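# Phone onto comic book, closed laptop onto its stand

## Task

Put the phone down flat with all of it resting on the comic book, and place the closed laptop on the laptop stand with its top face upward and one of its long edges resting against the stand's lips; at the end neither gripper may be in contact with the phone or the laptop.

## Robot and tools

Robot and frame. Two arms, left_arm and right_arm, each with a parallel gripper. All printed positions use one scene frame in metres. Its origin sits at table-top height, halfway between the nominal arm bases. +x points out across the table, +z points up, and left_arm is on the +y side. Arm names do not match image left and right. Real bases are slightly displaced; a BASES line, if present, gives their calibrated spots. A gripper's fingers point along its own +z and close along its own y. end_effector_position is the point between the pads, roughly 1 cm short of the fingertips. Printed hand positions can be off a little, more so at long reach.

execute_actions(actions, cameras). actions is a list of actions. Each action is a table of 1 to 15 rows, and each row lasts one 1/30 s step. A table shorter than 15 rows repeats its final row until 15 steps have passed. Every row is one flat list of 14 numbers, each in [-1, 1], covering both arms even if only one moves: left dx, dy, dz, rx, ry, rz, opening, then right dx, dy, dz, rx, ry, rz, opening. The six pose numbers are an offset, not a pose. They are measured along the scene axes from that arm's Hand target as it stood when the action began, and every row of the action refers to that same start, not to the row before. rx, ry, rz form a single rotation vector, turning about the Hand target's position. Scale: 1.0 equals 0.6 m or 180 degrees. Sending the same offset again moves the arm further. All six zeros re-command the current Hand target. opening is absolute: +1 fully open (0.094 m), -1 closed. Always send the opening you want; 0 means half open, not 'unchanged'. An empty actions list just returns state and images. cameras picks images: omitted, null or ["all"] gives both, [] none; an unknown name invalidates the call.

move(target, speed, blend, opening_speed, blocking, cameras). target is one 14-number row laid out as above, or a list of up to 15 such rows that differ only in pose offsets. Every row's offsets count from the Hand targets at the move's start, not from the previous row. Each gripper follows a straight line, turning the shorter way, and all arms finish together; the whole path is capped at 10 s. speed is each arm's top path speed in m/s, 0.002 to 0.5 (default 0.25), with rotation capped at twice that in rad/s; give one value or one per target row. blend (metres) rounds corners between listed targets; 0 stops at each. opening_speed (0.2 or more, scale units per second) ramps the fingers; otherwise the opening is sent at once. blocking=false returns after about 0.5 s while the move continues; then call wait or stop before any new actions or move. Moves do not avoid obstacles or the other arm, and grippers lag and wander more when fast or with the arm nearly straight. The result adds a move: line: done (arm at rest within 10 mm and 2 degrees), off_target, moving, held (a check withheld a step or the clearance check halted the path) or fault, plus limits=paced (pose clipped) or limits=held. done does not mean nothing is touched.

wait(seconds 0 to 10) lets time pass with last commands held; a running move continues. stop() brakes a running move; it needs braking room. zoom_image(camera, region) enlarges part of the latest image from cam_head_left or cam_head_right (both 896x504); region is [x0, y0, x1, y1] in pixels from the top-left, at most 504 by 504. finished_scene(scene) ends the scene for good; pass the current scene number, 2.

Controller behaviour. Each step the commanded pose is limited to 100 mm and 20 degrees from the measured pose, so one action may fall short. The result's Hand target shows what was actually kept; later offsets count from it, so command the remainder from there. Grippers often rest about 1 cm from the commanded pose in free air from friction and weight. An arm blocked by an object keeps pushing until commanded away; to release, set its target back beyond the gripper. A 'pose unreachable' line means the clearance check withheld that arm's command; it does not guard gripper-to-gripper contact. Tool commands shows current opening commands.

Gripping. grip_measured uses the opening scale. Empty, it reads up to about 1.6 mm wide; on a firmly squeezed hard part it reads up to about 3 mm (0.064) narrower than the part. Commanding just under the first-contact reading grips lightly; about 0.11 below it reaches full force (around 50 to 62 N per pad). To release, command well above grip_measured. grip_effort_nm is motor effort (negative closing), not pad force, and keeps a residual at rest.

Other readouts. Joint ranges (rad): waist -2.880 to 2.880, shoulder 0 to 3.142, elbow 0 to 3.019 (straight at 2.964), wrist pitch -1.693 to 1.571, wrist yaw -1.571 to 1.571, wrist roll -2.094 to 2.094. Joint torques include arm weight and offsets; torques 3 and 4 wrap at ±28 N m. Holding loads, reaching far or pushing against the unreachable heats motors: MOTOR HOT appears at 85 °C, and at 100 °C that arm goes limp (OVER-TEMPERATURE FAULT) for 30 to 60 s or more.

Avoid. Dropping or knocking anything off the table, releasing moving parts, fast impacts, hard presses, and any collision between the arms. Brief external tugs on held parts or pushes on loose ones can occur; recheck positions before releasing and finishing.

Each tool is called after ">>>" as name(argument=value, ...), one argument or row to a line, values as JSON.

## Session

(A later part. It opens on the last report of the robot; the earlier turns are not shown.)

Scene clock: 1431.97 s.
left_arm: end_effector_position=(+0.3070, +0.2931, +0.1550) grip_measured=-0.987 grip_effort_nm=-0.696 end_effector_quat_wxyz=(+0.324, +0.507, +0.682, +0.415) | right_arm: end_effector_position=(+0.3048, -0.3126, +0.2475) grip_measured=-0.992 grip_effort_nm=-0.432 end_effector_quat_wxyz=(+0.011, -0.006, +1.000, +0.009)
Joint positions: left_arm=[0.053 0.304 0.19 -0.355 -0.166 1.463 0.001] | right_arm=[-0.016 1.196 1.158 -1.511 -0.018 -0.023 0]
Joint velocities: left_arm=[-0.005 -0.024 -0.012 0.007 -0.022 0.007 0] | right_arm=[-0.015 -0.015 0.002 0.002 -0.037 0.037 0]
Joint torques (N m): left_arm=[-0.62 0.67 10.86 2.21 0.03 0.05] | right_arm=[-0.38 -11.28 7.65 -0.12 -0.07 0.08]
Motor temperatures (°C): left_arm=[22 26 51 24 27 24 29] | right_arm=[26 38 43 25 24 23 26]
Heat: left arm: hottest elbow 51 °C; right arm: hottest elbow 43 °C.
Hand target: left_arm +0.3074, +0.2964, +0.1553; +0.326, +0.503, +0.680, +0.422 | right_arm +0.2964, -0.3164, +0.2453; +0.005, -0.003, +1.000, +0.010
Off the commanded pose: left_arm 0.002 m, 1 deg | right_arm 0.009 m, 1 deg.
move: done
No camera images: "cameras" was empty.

>>> move(
  target=[0.05,0.01,0.0,0,0,0,-1,0,0,0,0,0,0,-1],
  speed=0.03,
)

>>> zoom_image(
  camera="cam_head_right",
  region=[190, 200, 345, 330],
)

Scene clock: 1436.07 s.
left_arm: end_effector_position=(+0.3310, +0.2961, +0.1532) grip_measured=-0.987 grip_effort_nm=-0.696 end_effector_quat_wxyz=(+0.334, +0.503, +0.676, +0.421) | right_arm: end_effector_position=(+0.3048, -0.3126, +0.2475) grip_measured=-0.992 grip_effort_nm=-0.427 end_effector_quat_wxyz=(+0.011, -0.006, +1.000, +0.009)
Joint positions: left_arm=[0.064 0.465 0.19 -0.165 -0.152 1.469 0.001] | right_arm=[-0.016 1.196 1.158 -1.511 -0.018 -0.023 0]
Joint velocities: left_arm=[-0.015 0.005 -0.002 0.012 -0.037 0.037 0] | right_arm=[-0.005 -0.005 -0.007 -0.012 -0.022 -0.022 0]
Joint torques (N m): left_arm=[-0.38 2.78 13.03 1.99 0.09 -0.04] | right_arm=[-0.32 -11.28 7.65 -0.17 -0.06 0.09]
Motor temperatures (°C): left_arm=[22 26 51 24 27 24 29] | right_arm=[26 38 43 25 24 23 26]
Heat: left arm: hottest elbow 51 °C; right arm: hottest elbow 43 °C.
Hand target: left_arm +0.3370, +0.3019, +0.1552; +0.326, +0.503, +0.680, +0.422 | right_arm +0.2964, -0.3164, +0.2453; +0.005, -0.003, +1.000, +0.010
Off the commanded pose: left_arm 0.009 m, 1 deg | right_arm 0.009 m, 1 deg.
move: done

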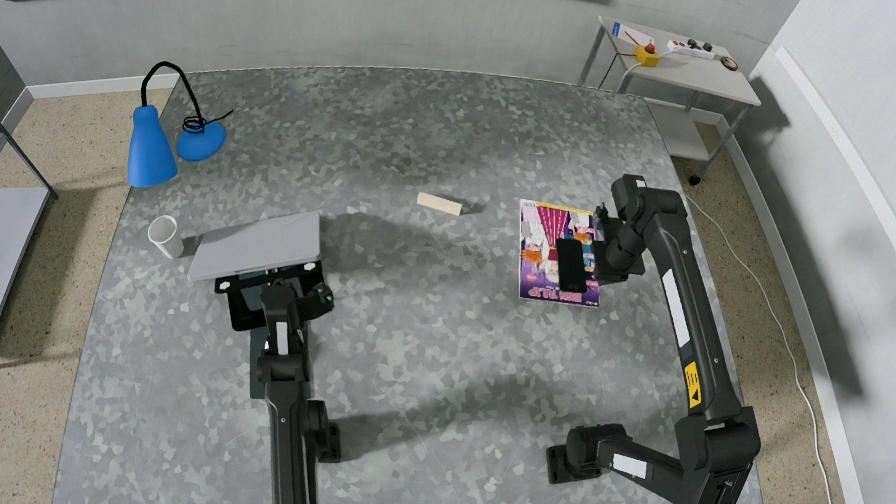

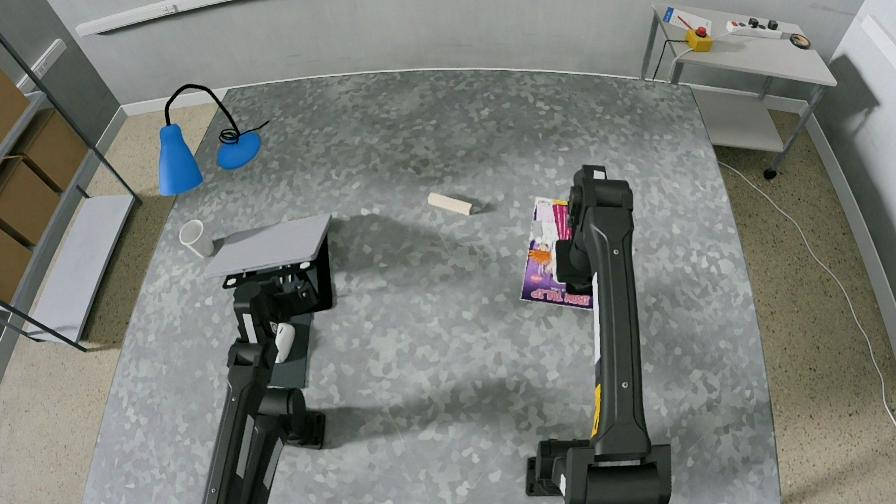

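Scaled by 3.252.

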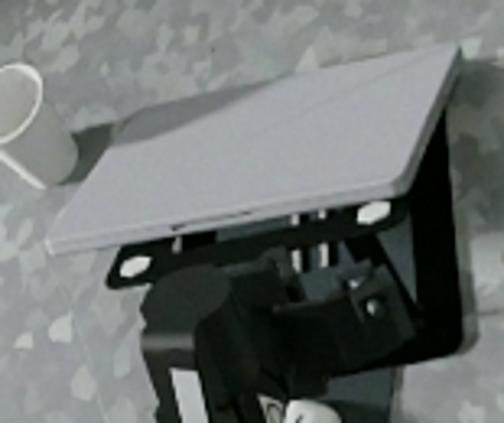

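>>> zoom_image(
  camera="cam_head_left",
  region=[180, 200, 345, 330],
)

>>> zoom_image(
  camera="cam_head_left",
  region=[190, 205, 270, 255],
)

>>> zoom_image(
  camera="cam_head_left",
  region=[260, 205, 340, 255],
)

Scaled by 3.055.

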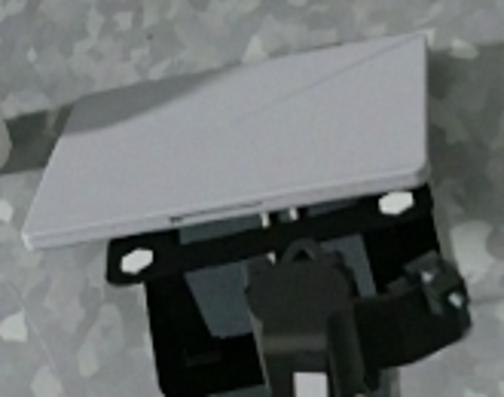

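Scaled by 6.300.

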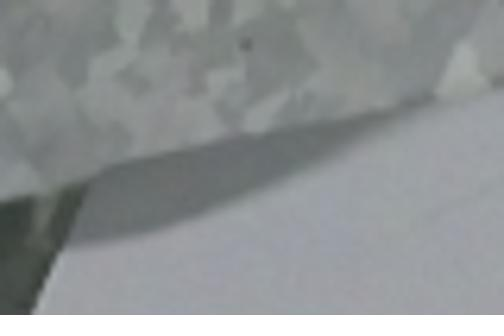

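Scaled by 6.300.

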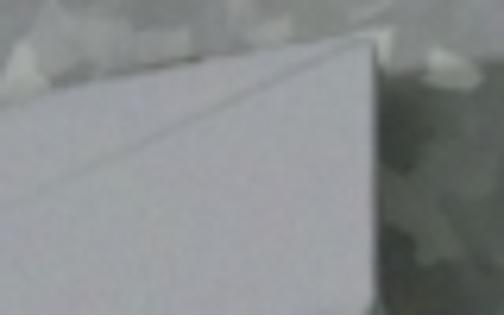

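>>> move(
  target=[
    [-0.03,-0.005,0.0,0,0,0,-1,0,0,0,0,0,0,-1],
    [-0.03,-0.005,0.09,0,0,0,-1,0,0,0,0,0,0,-1],
    [-0.03,-0.005,0.018,0,0,0,-1,0,0,0,0,0,0,-1],
  ],
  speed=0.06,
)

>>> zoom_image(
  camera="cam_head_left",
  region=[180, 200, 345, 330],
)

>>> zoom_image(
  camera="cam_head_right",
  region=[190, 200, 345, 330],
)

Scene clock: 1458.13 s.
left_arm: end_effector_position=(+0.3184, +0.2954, +0.1699) grip_measured=-0.987 grip_effort_nm=-0.696 end_effector_quat_wxyz=(+0.330, +0.505, +0.679, +0.419) | right_arm: end_effector_position=(+0.3048, -0.3126, +0.2475) grip_measured=-0.992 grip_effort_nm=-0.442 end_effector_quat_wxyz=(+0.011, -0.006, +1.000, +0.009)
Joint positions: left_arm=[0.065 0.361 0.226 -0.317 -0.154 1.469 0.001] | right_arm=[-0.016 1.196 1.158 -1.511 -0.018 -0.023 0]
Joint velocities: left_arm=[-0.005 -0.005 0.007 0.017 0.007 -0.007 0.001] | right_arm=[0.005 -0.015 -0.002 -0.007 -0.081 -0.037 0]
Joint torques (N m): left_arm=[-0.79 0.85 11.07 2.48 -0.05 0.01] | right_arm=[-0.32 -11.22 7.65 -0.17 -0.06 0.09]
Motor temperatures (°C): left_arm=[22 26 51 24 27 24 29] | right_arm=[26 38 43 25 24 23 26]
Heat: left arm: hottest elbow 51 °C; right arm: hottest elbow 43 °C.
Hand target: left_arm +0.3195, +0.2992, +0.1661; +0.326, +0.503, +0.680, +0.422 | right_arm +0.2964, -0.3164, +0.2453; +0.005, -0.003, +1.000, +0.010
Off the commanded pose: left_arm 0.005 m, 1 deg | right_arm 0.009 m, 1 deg.
move: done

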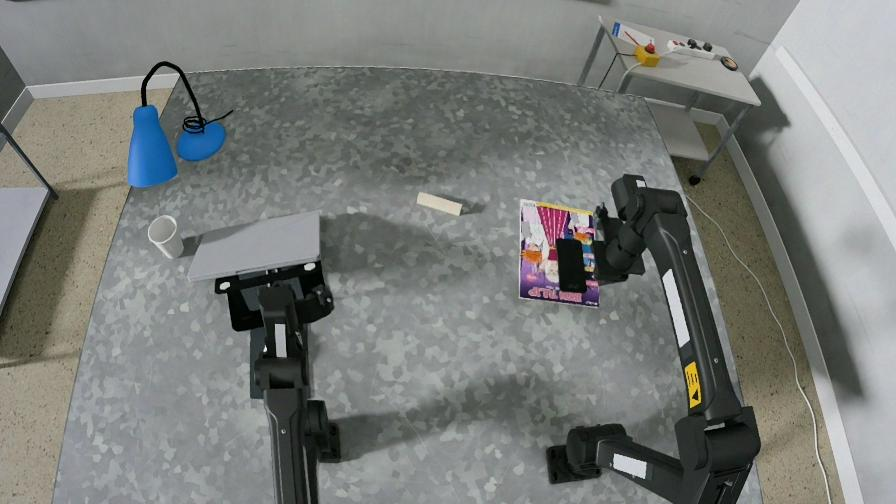

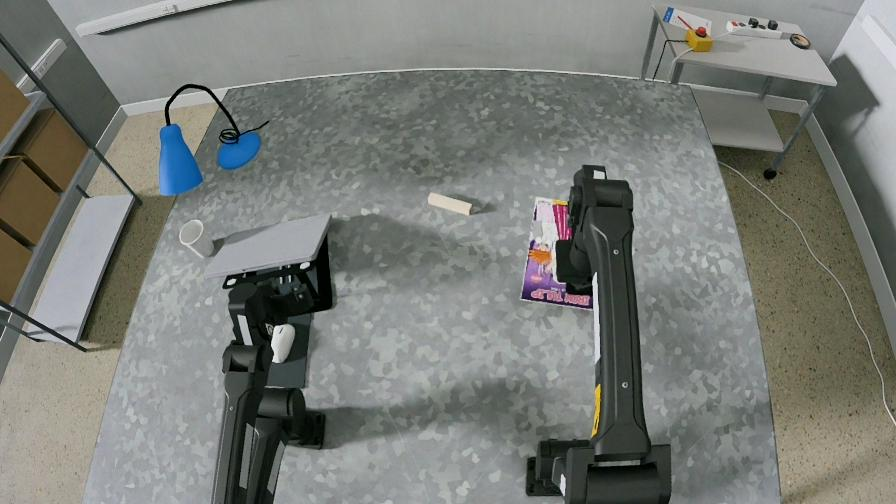

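Scaled by 3.055.

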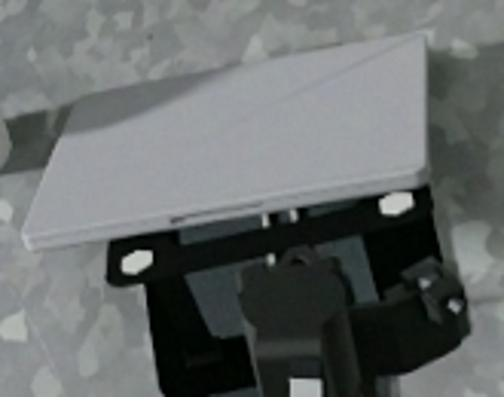

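Scaled by 3.252.

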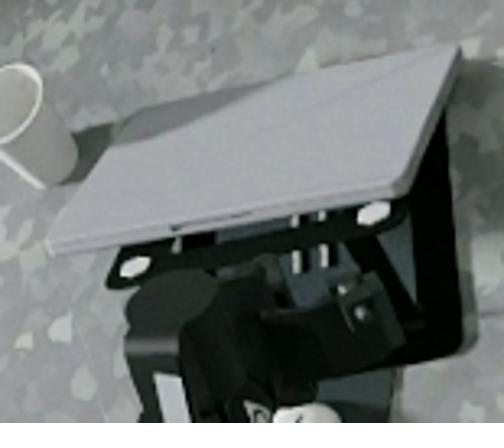

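>>> move(
  target=[0.0,-0.058,-0.012,0,0,0,-1,0,0,0,0,0,0,-1],
  speed=0.05,
)

>>> zoom_image(
  camera="cam_head_left",
  region=[180, 200, 345, 330],
)

>>> zoom_image(
  camera="cam_head_right",
  region=[190, 200, 345, 330],
)

Scene clock: 1462.60 s.
left_arm: end_effector_position=(+0.3176, +0.2680, +0.1633) grip_measured=-0.987 grip_effort_nm=-0.691 end_effector_quat_wxyz=(+0.324, +0.502, +0.680, +0.425) | right_arm: end_effector_position=(+0.3048, -0.3126, +0.2475) grip_measured=-0.992 grip_effort_nm=-0.427 end_effector_quat_wxyz=(+0.011, -0.006, +1.000, +0.009)
Joint positions: left_arm=[-0.159 0.376 0.214 -0.317 -0.373 1.369 0.001] | right_arm=[-0.016 1.196 1.158 -1.511 -0.018 -0.023 0]
Joint velocities: left_arm=[-0.015 -0.005 -0.012 0.002 0.022 0.066 -0.001] | right_arm=[-0.005 -0.005 -0.022 0.002 0.007 -0.007 -0.001]
Joint torques (N m): left_arm=[-2.73 1.03 10.8 2.47 -0.25 -0.18] | right_arm=[-0.32 -11.34 7.61 -0.16 -0.06 0.09]
Motor temperatures (°C): left_arm=[22 26 50 24 27 24 29] | right_arm=[26 38 43 25 24 23 26]
Heat: left arm: hottest elbow 50 °C; right arm: hottest elbow 43 °C.
Hand target: left_arm +0.3189, +0.2643, +0.1587; +0.327, +0.503, +0.680, +0.422 | right_arm +0.2964, -0.3164, +0.2453; +0.005, -0.003, +1.000, +0.010
Off the commanded pose: left_arm 0.006 m, 0 deg | right_arm 0.009 m, 1 deg.
move: done

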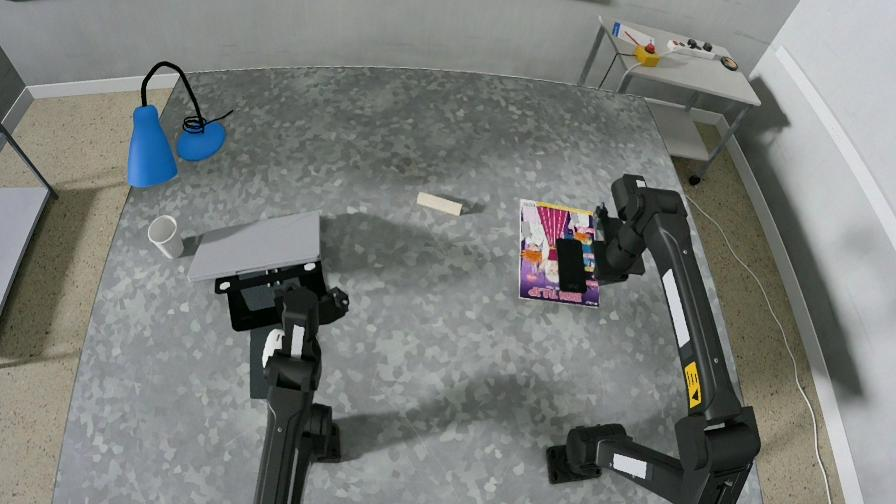

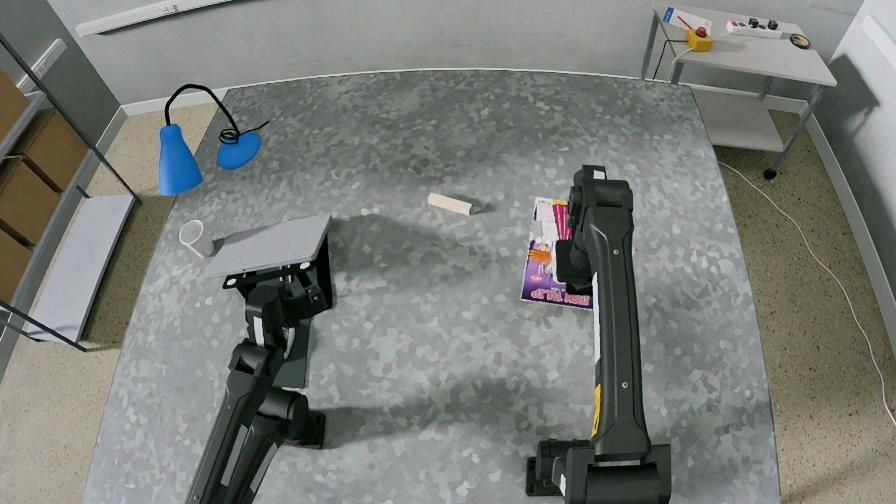

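Scaled by 3.055.

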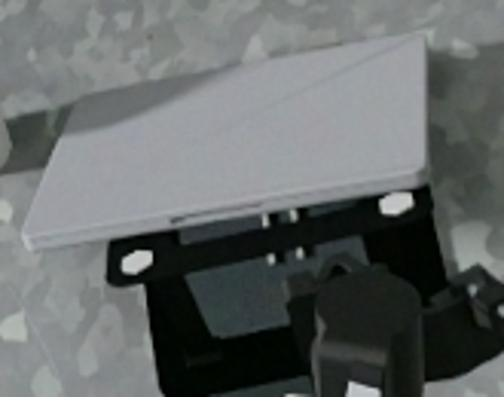

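Scaled by 3.252.

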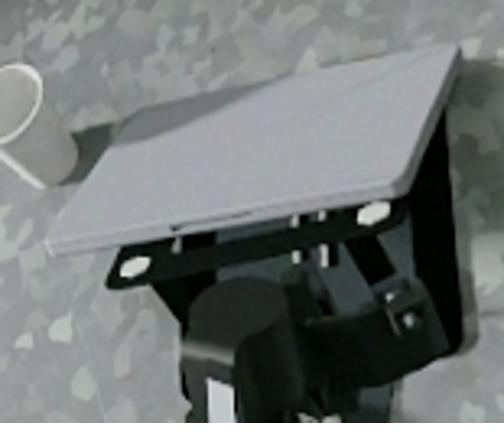

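>>> move(
  target=[0.05,0.01,0.008,0,0,0,-1,0,0,0,0,0,0,-1],
  speed=0.03,
)

>>> zoom_image(
  camera="cam_head_left",
  region=[180, 200, 345, 330],
)

>>> zoom_image(
  camera="cam_head_right",
  region=[190, 200, 345, 330],
)

Scene clock: 1467.47 s.
left_arm: end_effector_position=(+0.3372, +0.2667, +0.1443) grip_measured=-0.987 grip_effort_nm=-0.701 end_effector_quat_wxyz=(+0.315, +0.513, +0.685, +0.410) | right_arm: end_effector_position=(+0.3048, -0.3126, +0.2475) grip_measured=-0.992 grip_effort_nm=-0.432 end_effector_quat_wxyz=(+0.011, -0.006, +1.000, +0.009)
Joint positions: left_arm=[-0.132 0.545 0.214 -0.183 -0.331 1.377 0.001] | right_arm=[-0.016 1.196 1.158 -1.511 -0.018 -0.023 0]
Joint velocities: left_arm=[-0.015 -0.005 0.002 0.002 0.051 -0.037 0] | right_arm=[0.005 -0.005 -0.002 -0.017 0.037 0.037 0.001]
Joint torques (N m): left_arm=[-0.56 -0.15 14.09 2.62 0.02 0.02] | right_arm=[-0.44 -11.22 7.61 -0.14 -0.06 0.08]
Motor temperatures (°C): left_arm=[22 26 50 24 27 24 29] | right_arm=[26 38 43 25 24 23 26]
Heat: left arm: hottest elbow 50 °C; right arm: hottest elbow 43 °C.
Hand target: left_arm +0.3487, +0.2699, +0.1632; +0.326, +0.503, +0.680, +0.422 | right_arm +0.2964, -0.3164, +0.2453; +0.005, -0.003, +1.000, +0.010
Off the commanded pose: left_arm 0.023 m, 2 deg | right_arm 0.009 m, 1 deg.
move: off_target (left_arm)

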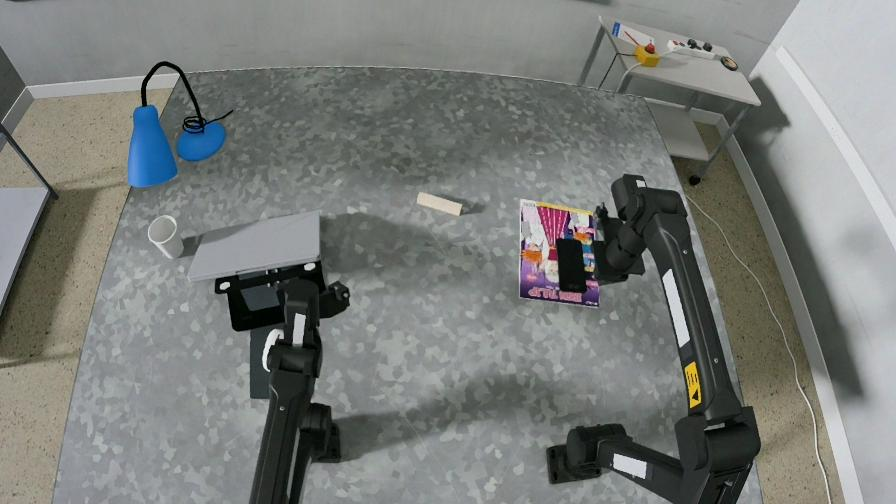

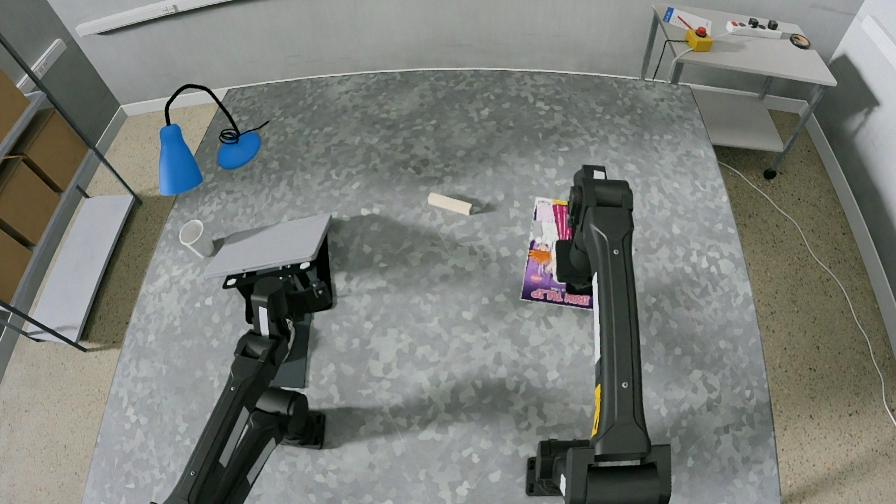

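Scaled by 3.055.

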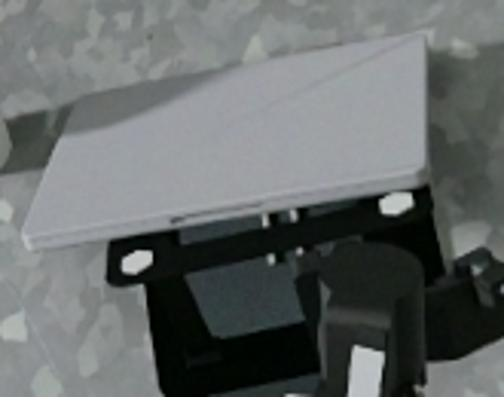

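Scaled by 3.252.

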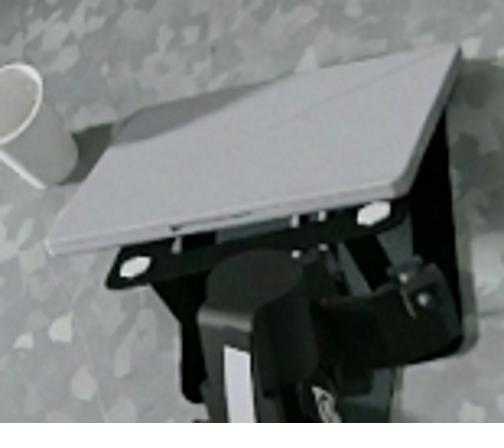

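>>> move(
  target=[
    [-0.04,-0.008,0.0,0,0,0,-1,0,0,0,0,0,0,-1],
    [-0.04,-0.008,0.09,0,0,0,-1,0,0,0,0,0,0,-1],
    [-0.03,-0.008,0.03,0,0,0,-1,0,0,0,0,0,0,-1],
  ],
  speed=0.06,
  cameras=[],
)

>>> move(
  target=[0.05,0.01,0.0,0,0,0,-1,0,0,0,0,0,0,-1],
  speed=0.03,
)

>>> zoom_image(
  camera="cam_head_left",
  region=[180, 200, 345, 330],
)

>>> zoom_image(
  camera="cam_head_right",
  region=[190, 200, 345, 330],
)

Scene clock: 1474.17 s.
left_arm: end_effector_position=(+0.3277, +0.2686, +0.1802) grip_measured=-0.987 grip_effort_nm=-0.696 end_effector_quat_wxyz=(+0.319, +0.504, +0.682, +0.423) | right_arm: end_effector_position=(+0.3048, -0.3126, +0.2475) grip_measured=-0.992 grip_effort_nm=-0.432 end_effector_quat_wxyz=(+0.011, -0.006, +1.000, +0.009)
Joint positions: left_arm=[-0.145 0.427 0.272 -0.333 -0.361 1.375 0.001] | right_arm=[-0.016 1.196 1.158 -1.511 -0.018 -0.023 0]
Joint velocities: left_arm=[0.005 -0.005 -0.002 -0.017 -0.007 0.037 -0.001] | right_arm=[-0.005 0.015 0.002 0.002 0.037 -0.022 -0.001]
Joint torques (N m): left_arm=[-2.49 0.38 11.73 2.71 -0.15 -0.1] | right_arm=[-0.32 -11.28 7.61 -0.16 -0.07 0.08]
Motor temperatures (°C): left_arm=[22 26 50 24 27 24 29] | right_arm=[26 38 43 25 24 23 26]
Heat: left arm: hottest elbow 50 °C; right arm: hottest elbow 43 °C.
Hand target: left_arm +0.3312, +0.2652, +0.1814; +0.326, +0.503, +0.680, +0.422 | right_arm +0.2964, -0.3164, +0.2453; +0.005, -0.003, +1.000, +0.010
Off the commanded pose: left_arm 0.005 m, 1 deg | right_arm 0.009 m, 1 deg.
move: done
No camera images: "cameras" was empty.

Scene clock: 1475.80 s.
left_arm: end_effector_position=(+0.3500, +0.2674, +0.1626) grip_measured=-0.987 grip_effort_nm=-0.696 end_effector_quat_wxyz=(+0.315, +0.513, +0.685, +0.410) | right_arm: end_effector_position=(+0.3048, -0.3126, +0.2475) grip_measured=-0.992 grip_effort_nm=-0.437 end_effector_quat_wxyz=(+0.011, -0.006, +1.000, +0.009)
Joint positions: left_arm=[-0.121 0.585 0.272 -0.199 -0.321 1.382 0.001] | right_arm=[-0.016 1.196 1.158 -1.511 -0.018 -0.023 0]
Joint velocities: left_arm=[-0.005 -0.005 -0.007 -0.027 0.022 -0.022 -0.001] | right_arm=[-0.015 -0.005 -0.002 0.002 0.007 -0.022 0]
Joint torques (N m): left_arm=[0.09 -0.91 14.02 2.39 0.03 0.02] | right_arm=[-0.44 -11.22 7.62 -0.16 -0.06 0.08]
Motor temperatures (°C): left_arm=[22 26 50 24 27 24 29] | right_arm=[26 38 43 25 24 23 26]
Heat: left arm: hottest elbow 50 °C; right arm: hottest elbow 43 °C.
Hand target: left_arm +0.3609, +0.2709, +0.1812; +0.326, +0.503, +0.680, +0.422 | right_arm +0.2964, -0.3164, +0.2453; +0.005, -0.003, +1.000, +0.010
Off the commanded pose: left_arm 0.022 m, 2 deg | right_arm 0.009 m, 1 deg.
move: off_target (left_arm)

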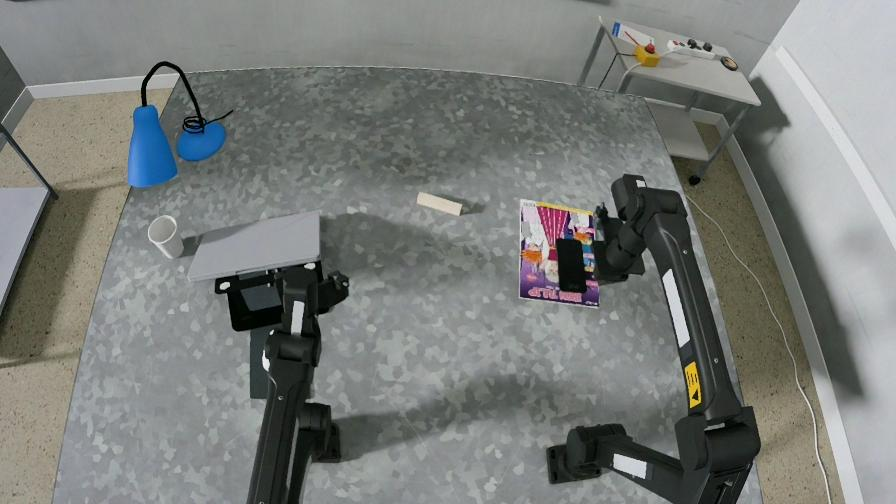

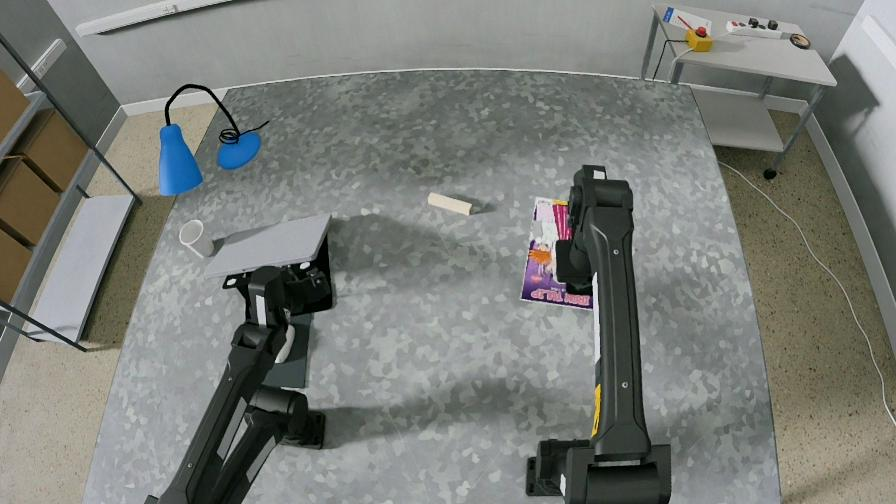

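Scaled by 3.055.

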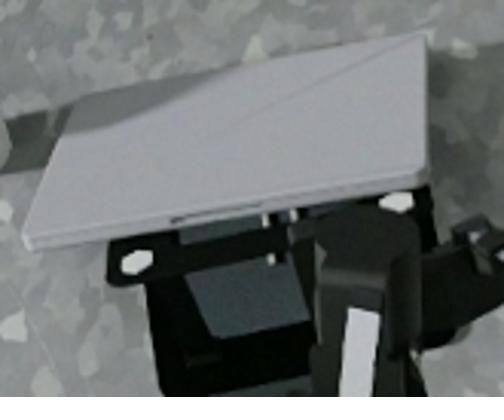

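Scaled by 3.252.

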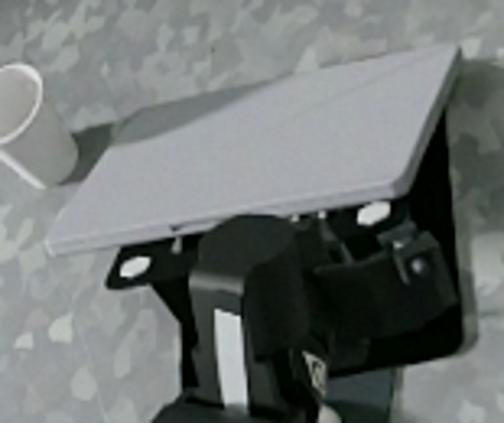

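>>> move(
  target=[0.035,0.01,0.03,0,0,0,-1,0,0,0,0,0,0,-1],
  speed=0.03,
)

>>> zoom_image(
  camera="cam_head_left",
  region=[180, 200, 345, 330],
)

>>> zoom_image(
  camera="cam_head_right",
  region=[190, 200, 345, 330],
)

Scene clock: 1480.07 s.
left_arm: end_effector_position=(+0.3570, +0.2727, +0.1564) grip_measured=-0.987 grip_effort_nm=-0.691 end_effector_quat_wxyz=(+0.300, +0.522, +0.691, +0.400) | right_arm: end_effector_position=(+0.3048, -0.3126, +0.2475) grip_measured=-0.992 grip_effort_nm=-0.432 end_effector_quat_wxyz=(+0.011, -0.006, +1.000, +0.009)
Joint positions: left_arm=[-0.087 0.644 0.294 -0.199 -0.292 1.399 0.001] | right_arm=[-0.016 1.196 1.158 -1.511 -0.018 -0.023 0]
Joint velocities: left_arm=[-0.005 -0.005 -0.007 -0.027 -0.037 -0.037 0.001] | right_arm=[-0.005 0.005 -0.012 -0.002 0.022 -0.066 0]
Joint torques (N m): left_arm=[-0.21 -1.03 17.92 2.59 0.02 0.01] | right_arm=[-0.38 -11.4 7.62 -0.17 -0.06 0.08]
Motor temperatures (°C): left_arm=[22 26 49 24 27 24 29] | right_arm=[26 38 43 25 24 23 26]
Heat: left arm: hottest elbow 49 °C; right arm: hottest elbow 43 °C.
Hand target: left_arm +0.3822, +0.2765, +0.1991; +0.326, +0.503, +0.680, +0.422 | right_arm +0.2964, -0.3164, +0.2453; +0.005, -0.003, +1.000, +0.010
Off the commanded pose: left_arm 0.050 m, 5 deg | right_arm 0.009 m, 1 deg.
move: off_target (left_arm)

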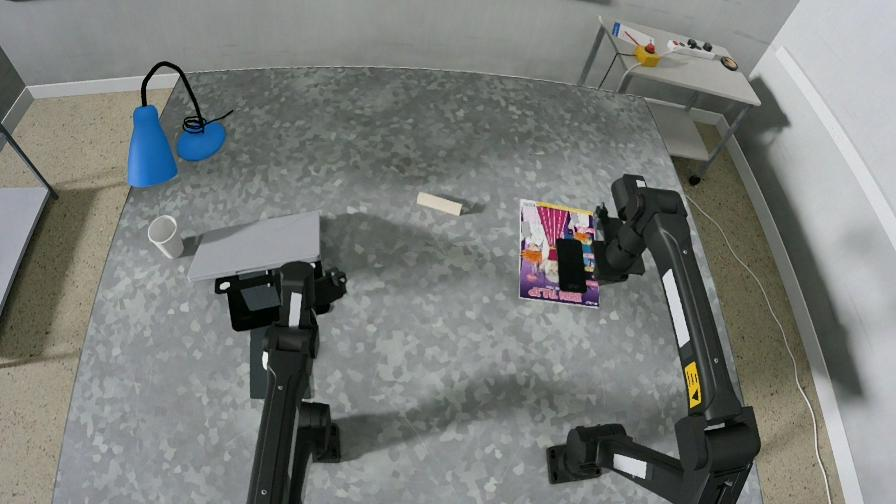

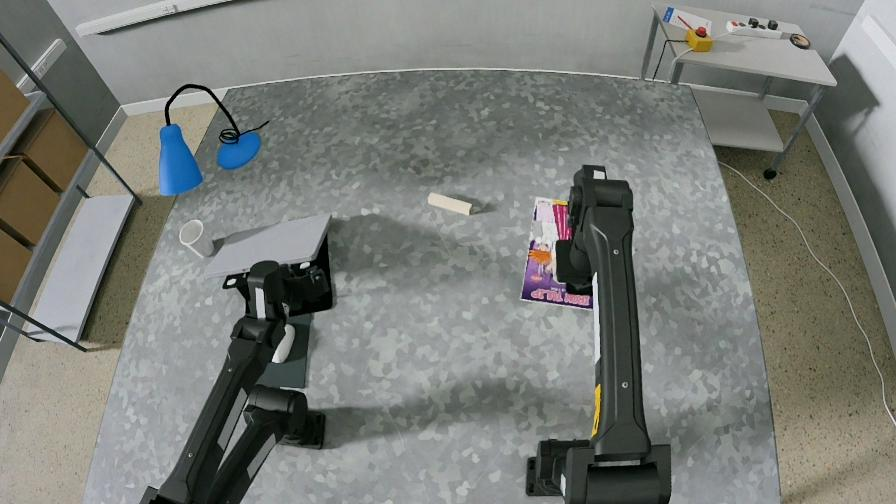

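Scaled by 3.055.

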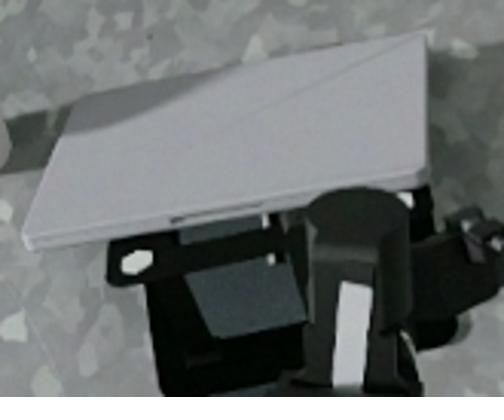

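Scaled by 3.252.

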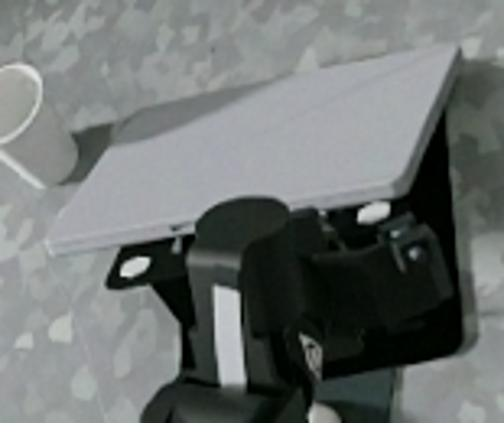

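>>> move(
  target=[0.03,0.005,0.015,0,0,0,-1,0,0,0,0,0,0,-1],
  speed=0.03,
)

>>> zoom_image(
  camera="cam_head_left",
  region=[180, 200, 345, 330],
)

>>> zoom_image(
  camera="cam_head_right",
  region=[190, 200, 345, 330],
)

Scene clock: 1483.90 s.
left_arm: end_effector_position=(+0.3742, +0.2748, +0.1654) grip_measured=-0.987 grip_effort_nm=-0.696 end_effector_quat_wxyz=(+0.300, +0.522, +0.692, +0.399) | right_arm: end_effector_position=(+0.3048, -0.3126, +0.2475) grip_measured=-0.992 grip_effort_nm=-0.432 end_effector_quat_wxyz=(+0.011, -0.006, +1.000, +0.009)
Joint positions: left_arm=[-0.071 0.714 0.34 -0.174 -0.277 1.406 0.001] | right_arm=[-0.016 1.196 1.158 -1.511 -0.018 -0.023 0]
Joint velocities: left_arm=[0.005 -0.005 0.007 -0.012 -0.022 -0.007 0] | right_arm=[-0.005 -0.015 0.007 -0.002 -0.022 -0.037 0]
Joint torques (N m): left_arm=[-0.09 -1.55 17.77 2.5 0.04 0.01] | right_arm=[-0.38 -11.22 7.65 -0.16 -0.06 0.09]
Motor temperatures (°C): left_arm=[22 26 50 24 27 23 29] | right_arm=[26 38 43 25 24 23 26]
Heat: left arm: hottest elbow 50 °C; right arm: hottest elbow 43 °C.
Hand target: left_arm +0.4002, +0.2792, +0.2080; +0.326, +0.503, +0.680, +0.422 | right_arm +0.2964, -0.3164, +0.2453; +0.005, -0.003, +1.000, +0.010
Off the commanded pose: left_arm 0.050 m, 5 deg | right_arm 0.009 m, 1 deg.
move: off_target (left_arm)

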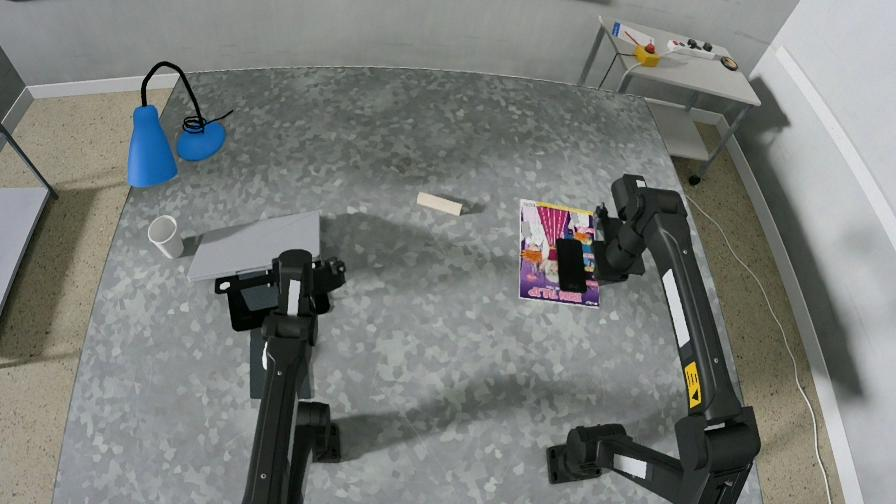

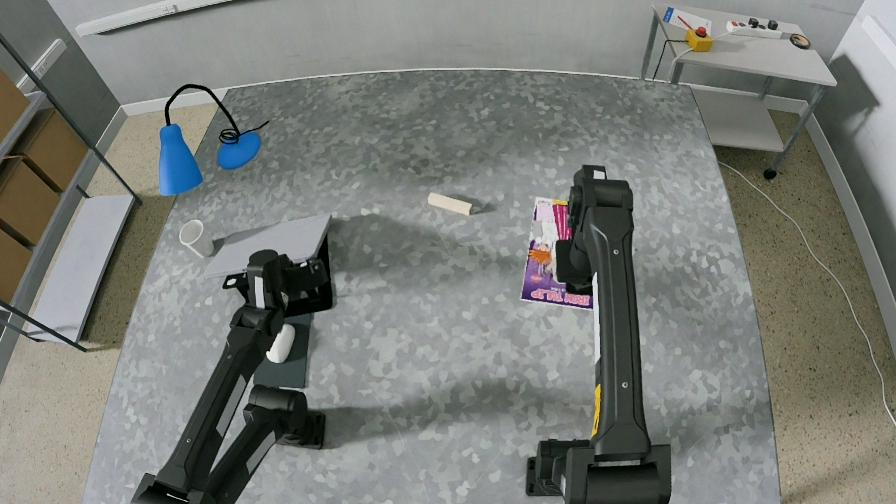

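Scaled by 3.055.

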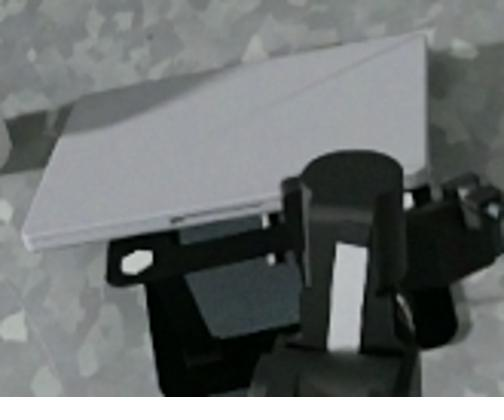

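Scaled by 3.252.

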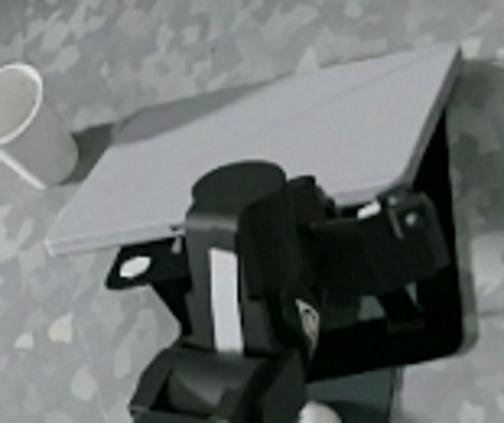

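>>> move(
  target=[
    [-0.04,0,0.05,0,0,0,-1,0,0,0,0,0,0,-1],
    [-0.17,-0.02,0.1,-0.075,0.267,0,-1,0,0,0,0,0,0,-1],
  ],
  speed=0.12,
)

>>> zoom_image(
  camera="cam_head_left",
  region=[180, 200, 345, 330],
)

>>> zoom_image(
  camera="cam_head_right",
  region=[190, 200, 345, 330],
)

Scene clock: 1497.67 s.
left_arm: end_effector_position=(+0.2853, +0.2642, +0.2386) grip_measured=-0.987 grip_effort_nm=-0.696 end_effector_quat_wxyz=(+0.051, +0.600, +0.793, +0.090) | right_arm: end_effector_position=(+0.3048, -0.3126, +0.2475) grip_measured=-0.992 grip_effort_nm=-0.432 end_effector_quat_wxyz=(+0.011, -0.006, +1.000, +0.009)
Joint positions: left_arm=[0.008 0.856 0.904 -1.426 -0.075 1.34 0.001] | right_arm=[-0.016 1.196 1.158 -1.511 -0.018 -0.023 0]
Joint velocities: left_arm=[-0.015 -0.005 -0.002 -0.002 -0.022 -0.007 0] | right_arm=[-0.015 -0.005 0.007 0.012 -0.007 0.081 0]
Joint torques (N m): left_arm=[-0.38 -3.25 17.17 0.36 0.1 -0.07] | right_arm=[-0.44 -11.28 7.62 -0.14 -0.06 0.09]
Motor temperatures (°C): left_arm=[22 26 51 24 27 23 29] | right_arm=[26 38 43 25 24 23 26]
Heat: left arm: hottest elbow 51 °C; right arm: hottest elbow 43 °C.
Hand target: left_arm +0.3007, +0.2682, +0.2677; +0.072, +0.590, +0.797, +0.105 | right_arm +0.2964, -0.3164, +0.2453; +0.005, -0.003, +1.000, +0.010
Off the commanded pose: left_arm 0.032 m, 3 deg | right_arm 0.009 m, 1 deg.
move: off_target (left_arm)

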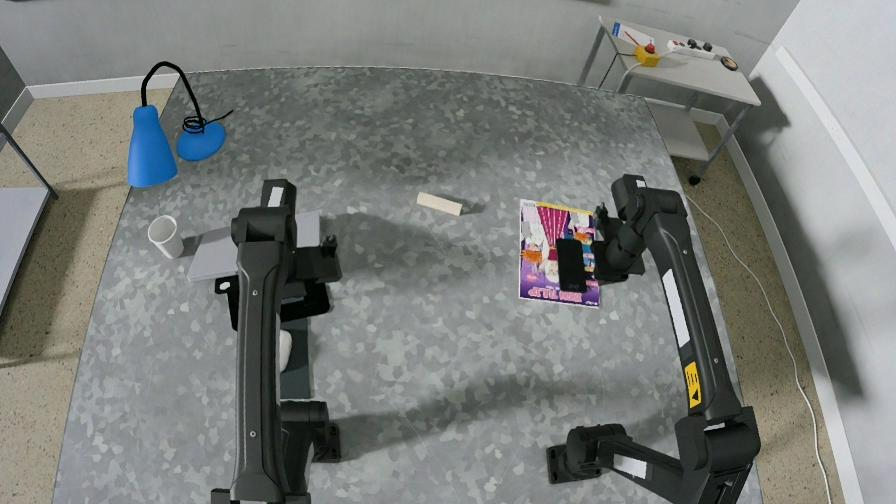

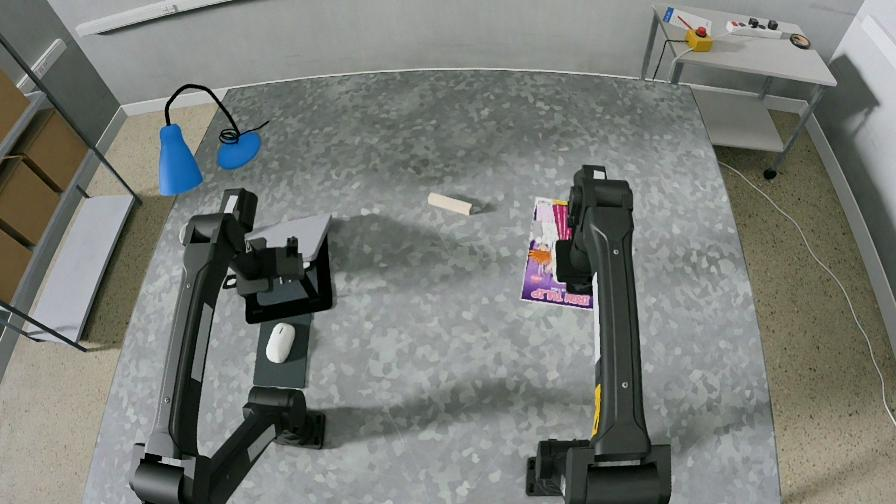

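Scaled by 3.055.

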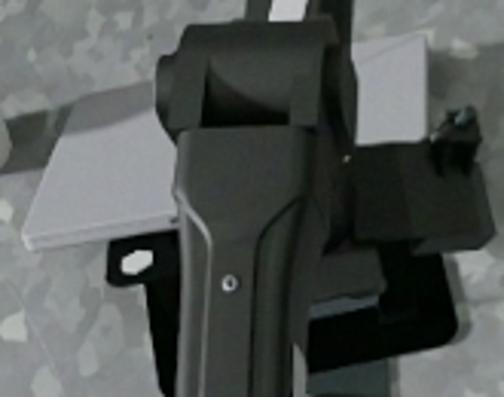

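Scaled by 3.252.

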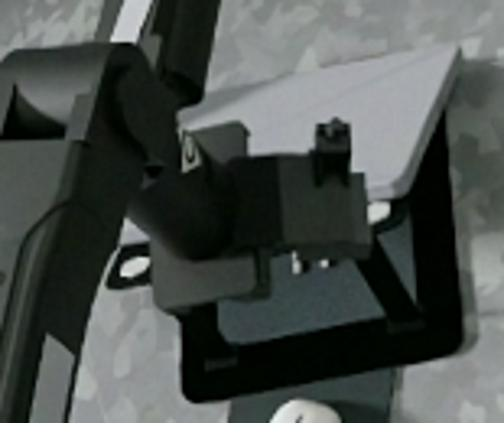

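>>> move(
  target=[-0.05,-0.3,0.05,0,0,0,-1,0,0,0,0,0,0,-1],
  speed=0.2,
)

>>> zoom_image(
  camera="cam_head_left",
  region=[180, 200, 345, 330],
)

>>> zoom_image(
  camera="cam_head_right",
  region=[190, 200, 345, 330],
)

>>> zoom_image(
  camera="cam_head_left",
  region=[180, 240, 270, 310],
)

>>> zoom_image(
  camera="cam_head_left",
  region=[255, 240, 345, 310],
)

Scene clock: 1504.37 s.
left_arm: end_effector_position=(+0.2593, +0.0997, +0.2723) grip_measured=-0.987 grip_effort_nm=-0.691 end_effector_quat_wxyz=(+0.049, +0.592, +0.798, +0.105) | right_arm: end_effector_position=(+0.3048, -0.3126, +0.2475) grip_measured=-0.992 grip_effort_nm=-0.432 end_effector_quat_wxyz=(+0.011, -0.006, +1.000, +0.009)
Joint positions: left_arm=[-0.726 0.971 1.054 -1.568 -0.215 0.589 0.001] | right_arm=[-0.016 1.196 1.158 -1.511 -0.018 -0.023 0]
Joint velocities: left_arm=[-0.015 -0.005 0.002 -0.002 -0.007 -0.051 -0.001] | right_arm=[-0.015 0.005 -0.007 -0.002 0.051 -0.066 -0.001]
Joint torques (N m): left_arm=[-2.32 -5.66 16.8 0.36 -0.25 -0.13] | right_arm=[-0.38 -11.28 7.61 -0.16 -0.06 0.09]
Motor temperatures (°C): left_arm=[22 26 51 24 27 23 29] | right_arm=[26 38 43 25 24 23 26]
Heat: left arm: hottest elbow 51 °C; right arm: hottest elbow 43 °C.
Hand target: left_arm +0.2689, +0.0870, +0.2990; +0.075, +0.590, +0.797, +0.104 | right_arm +0.2964, -0.3164, +0.2453; +0.005, -0.003, +1.000, +0.010
Off the commanded pose: left_arm 0.030 m, 3 deg | right_arm 0.009 m, 1 deg.
move: off_target (left_arm)

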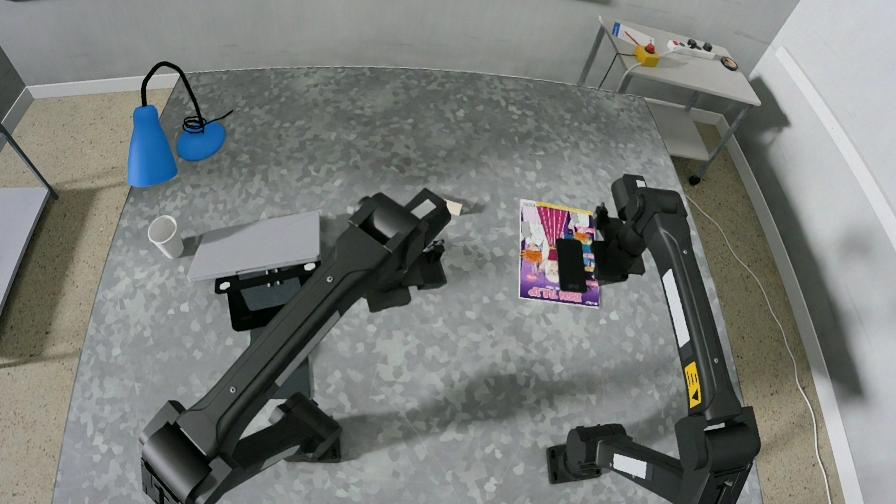

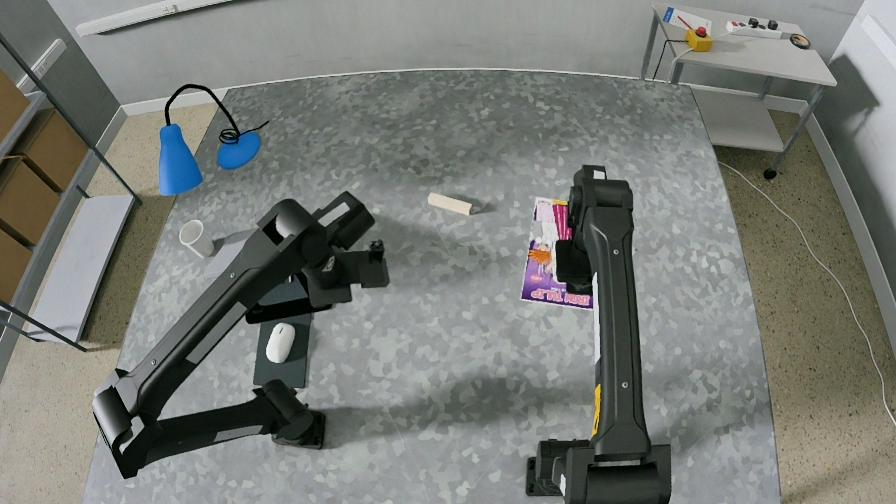

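Scaled by 3.055.

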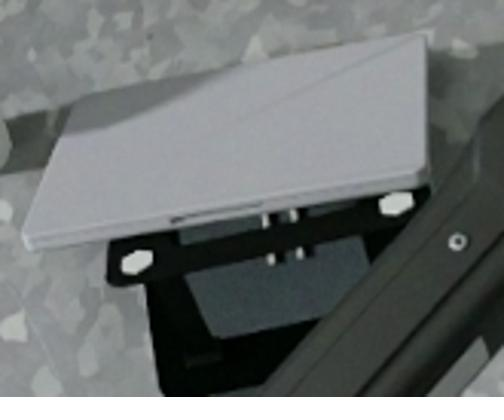

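Scaled by 3.252.

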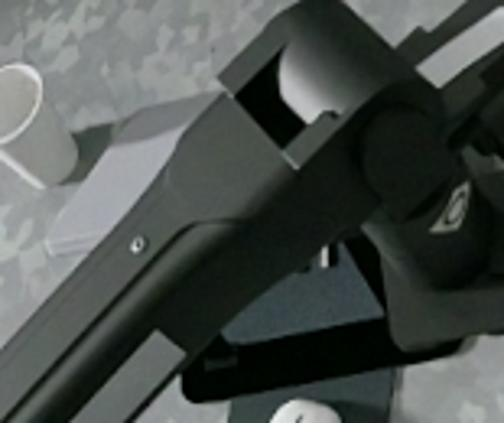

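Scaled by 5.600.

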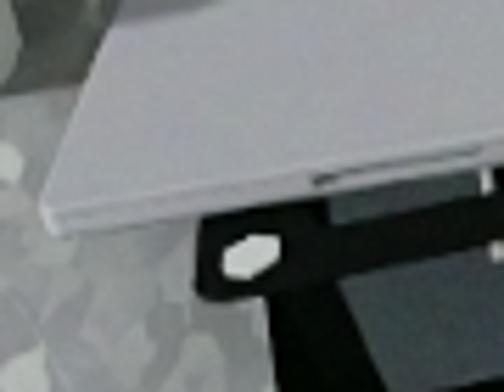

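Scaled by 5.600.

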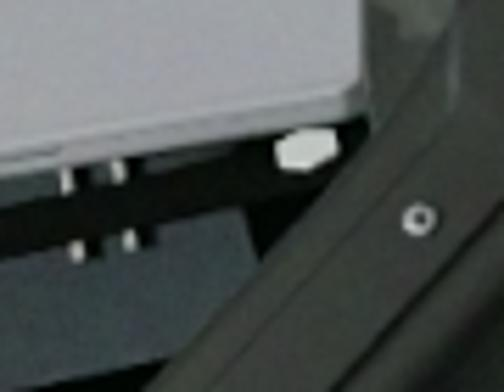

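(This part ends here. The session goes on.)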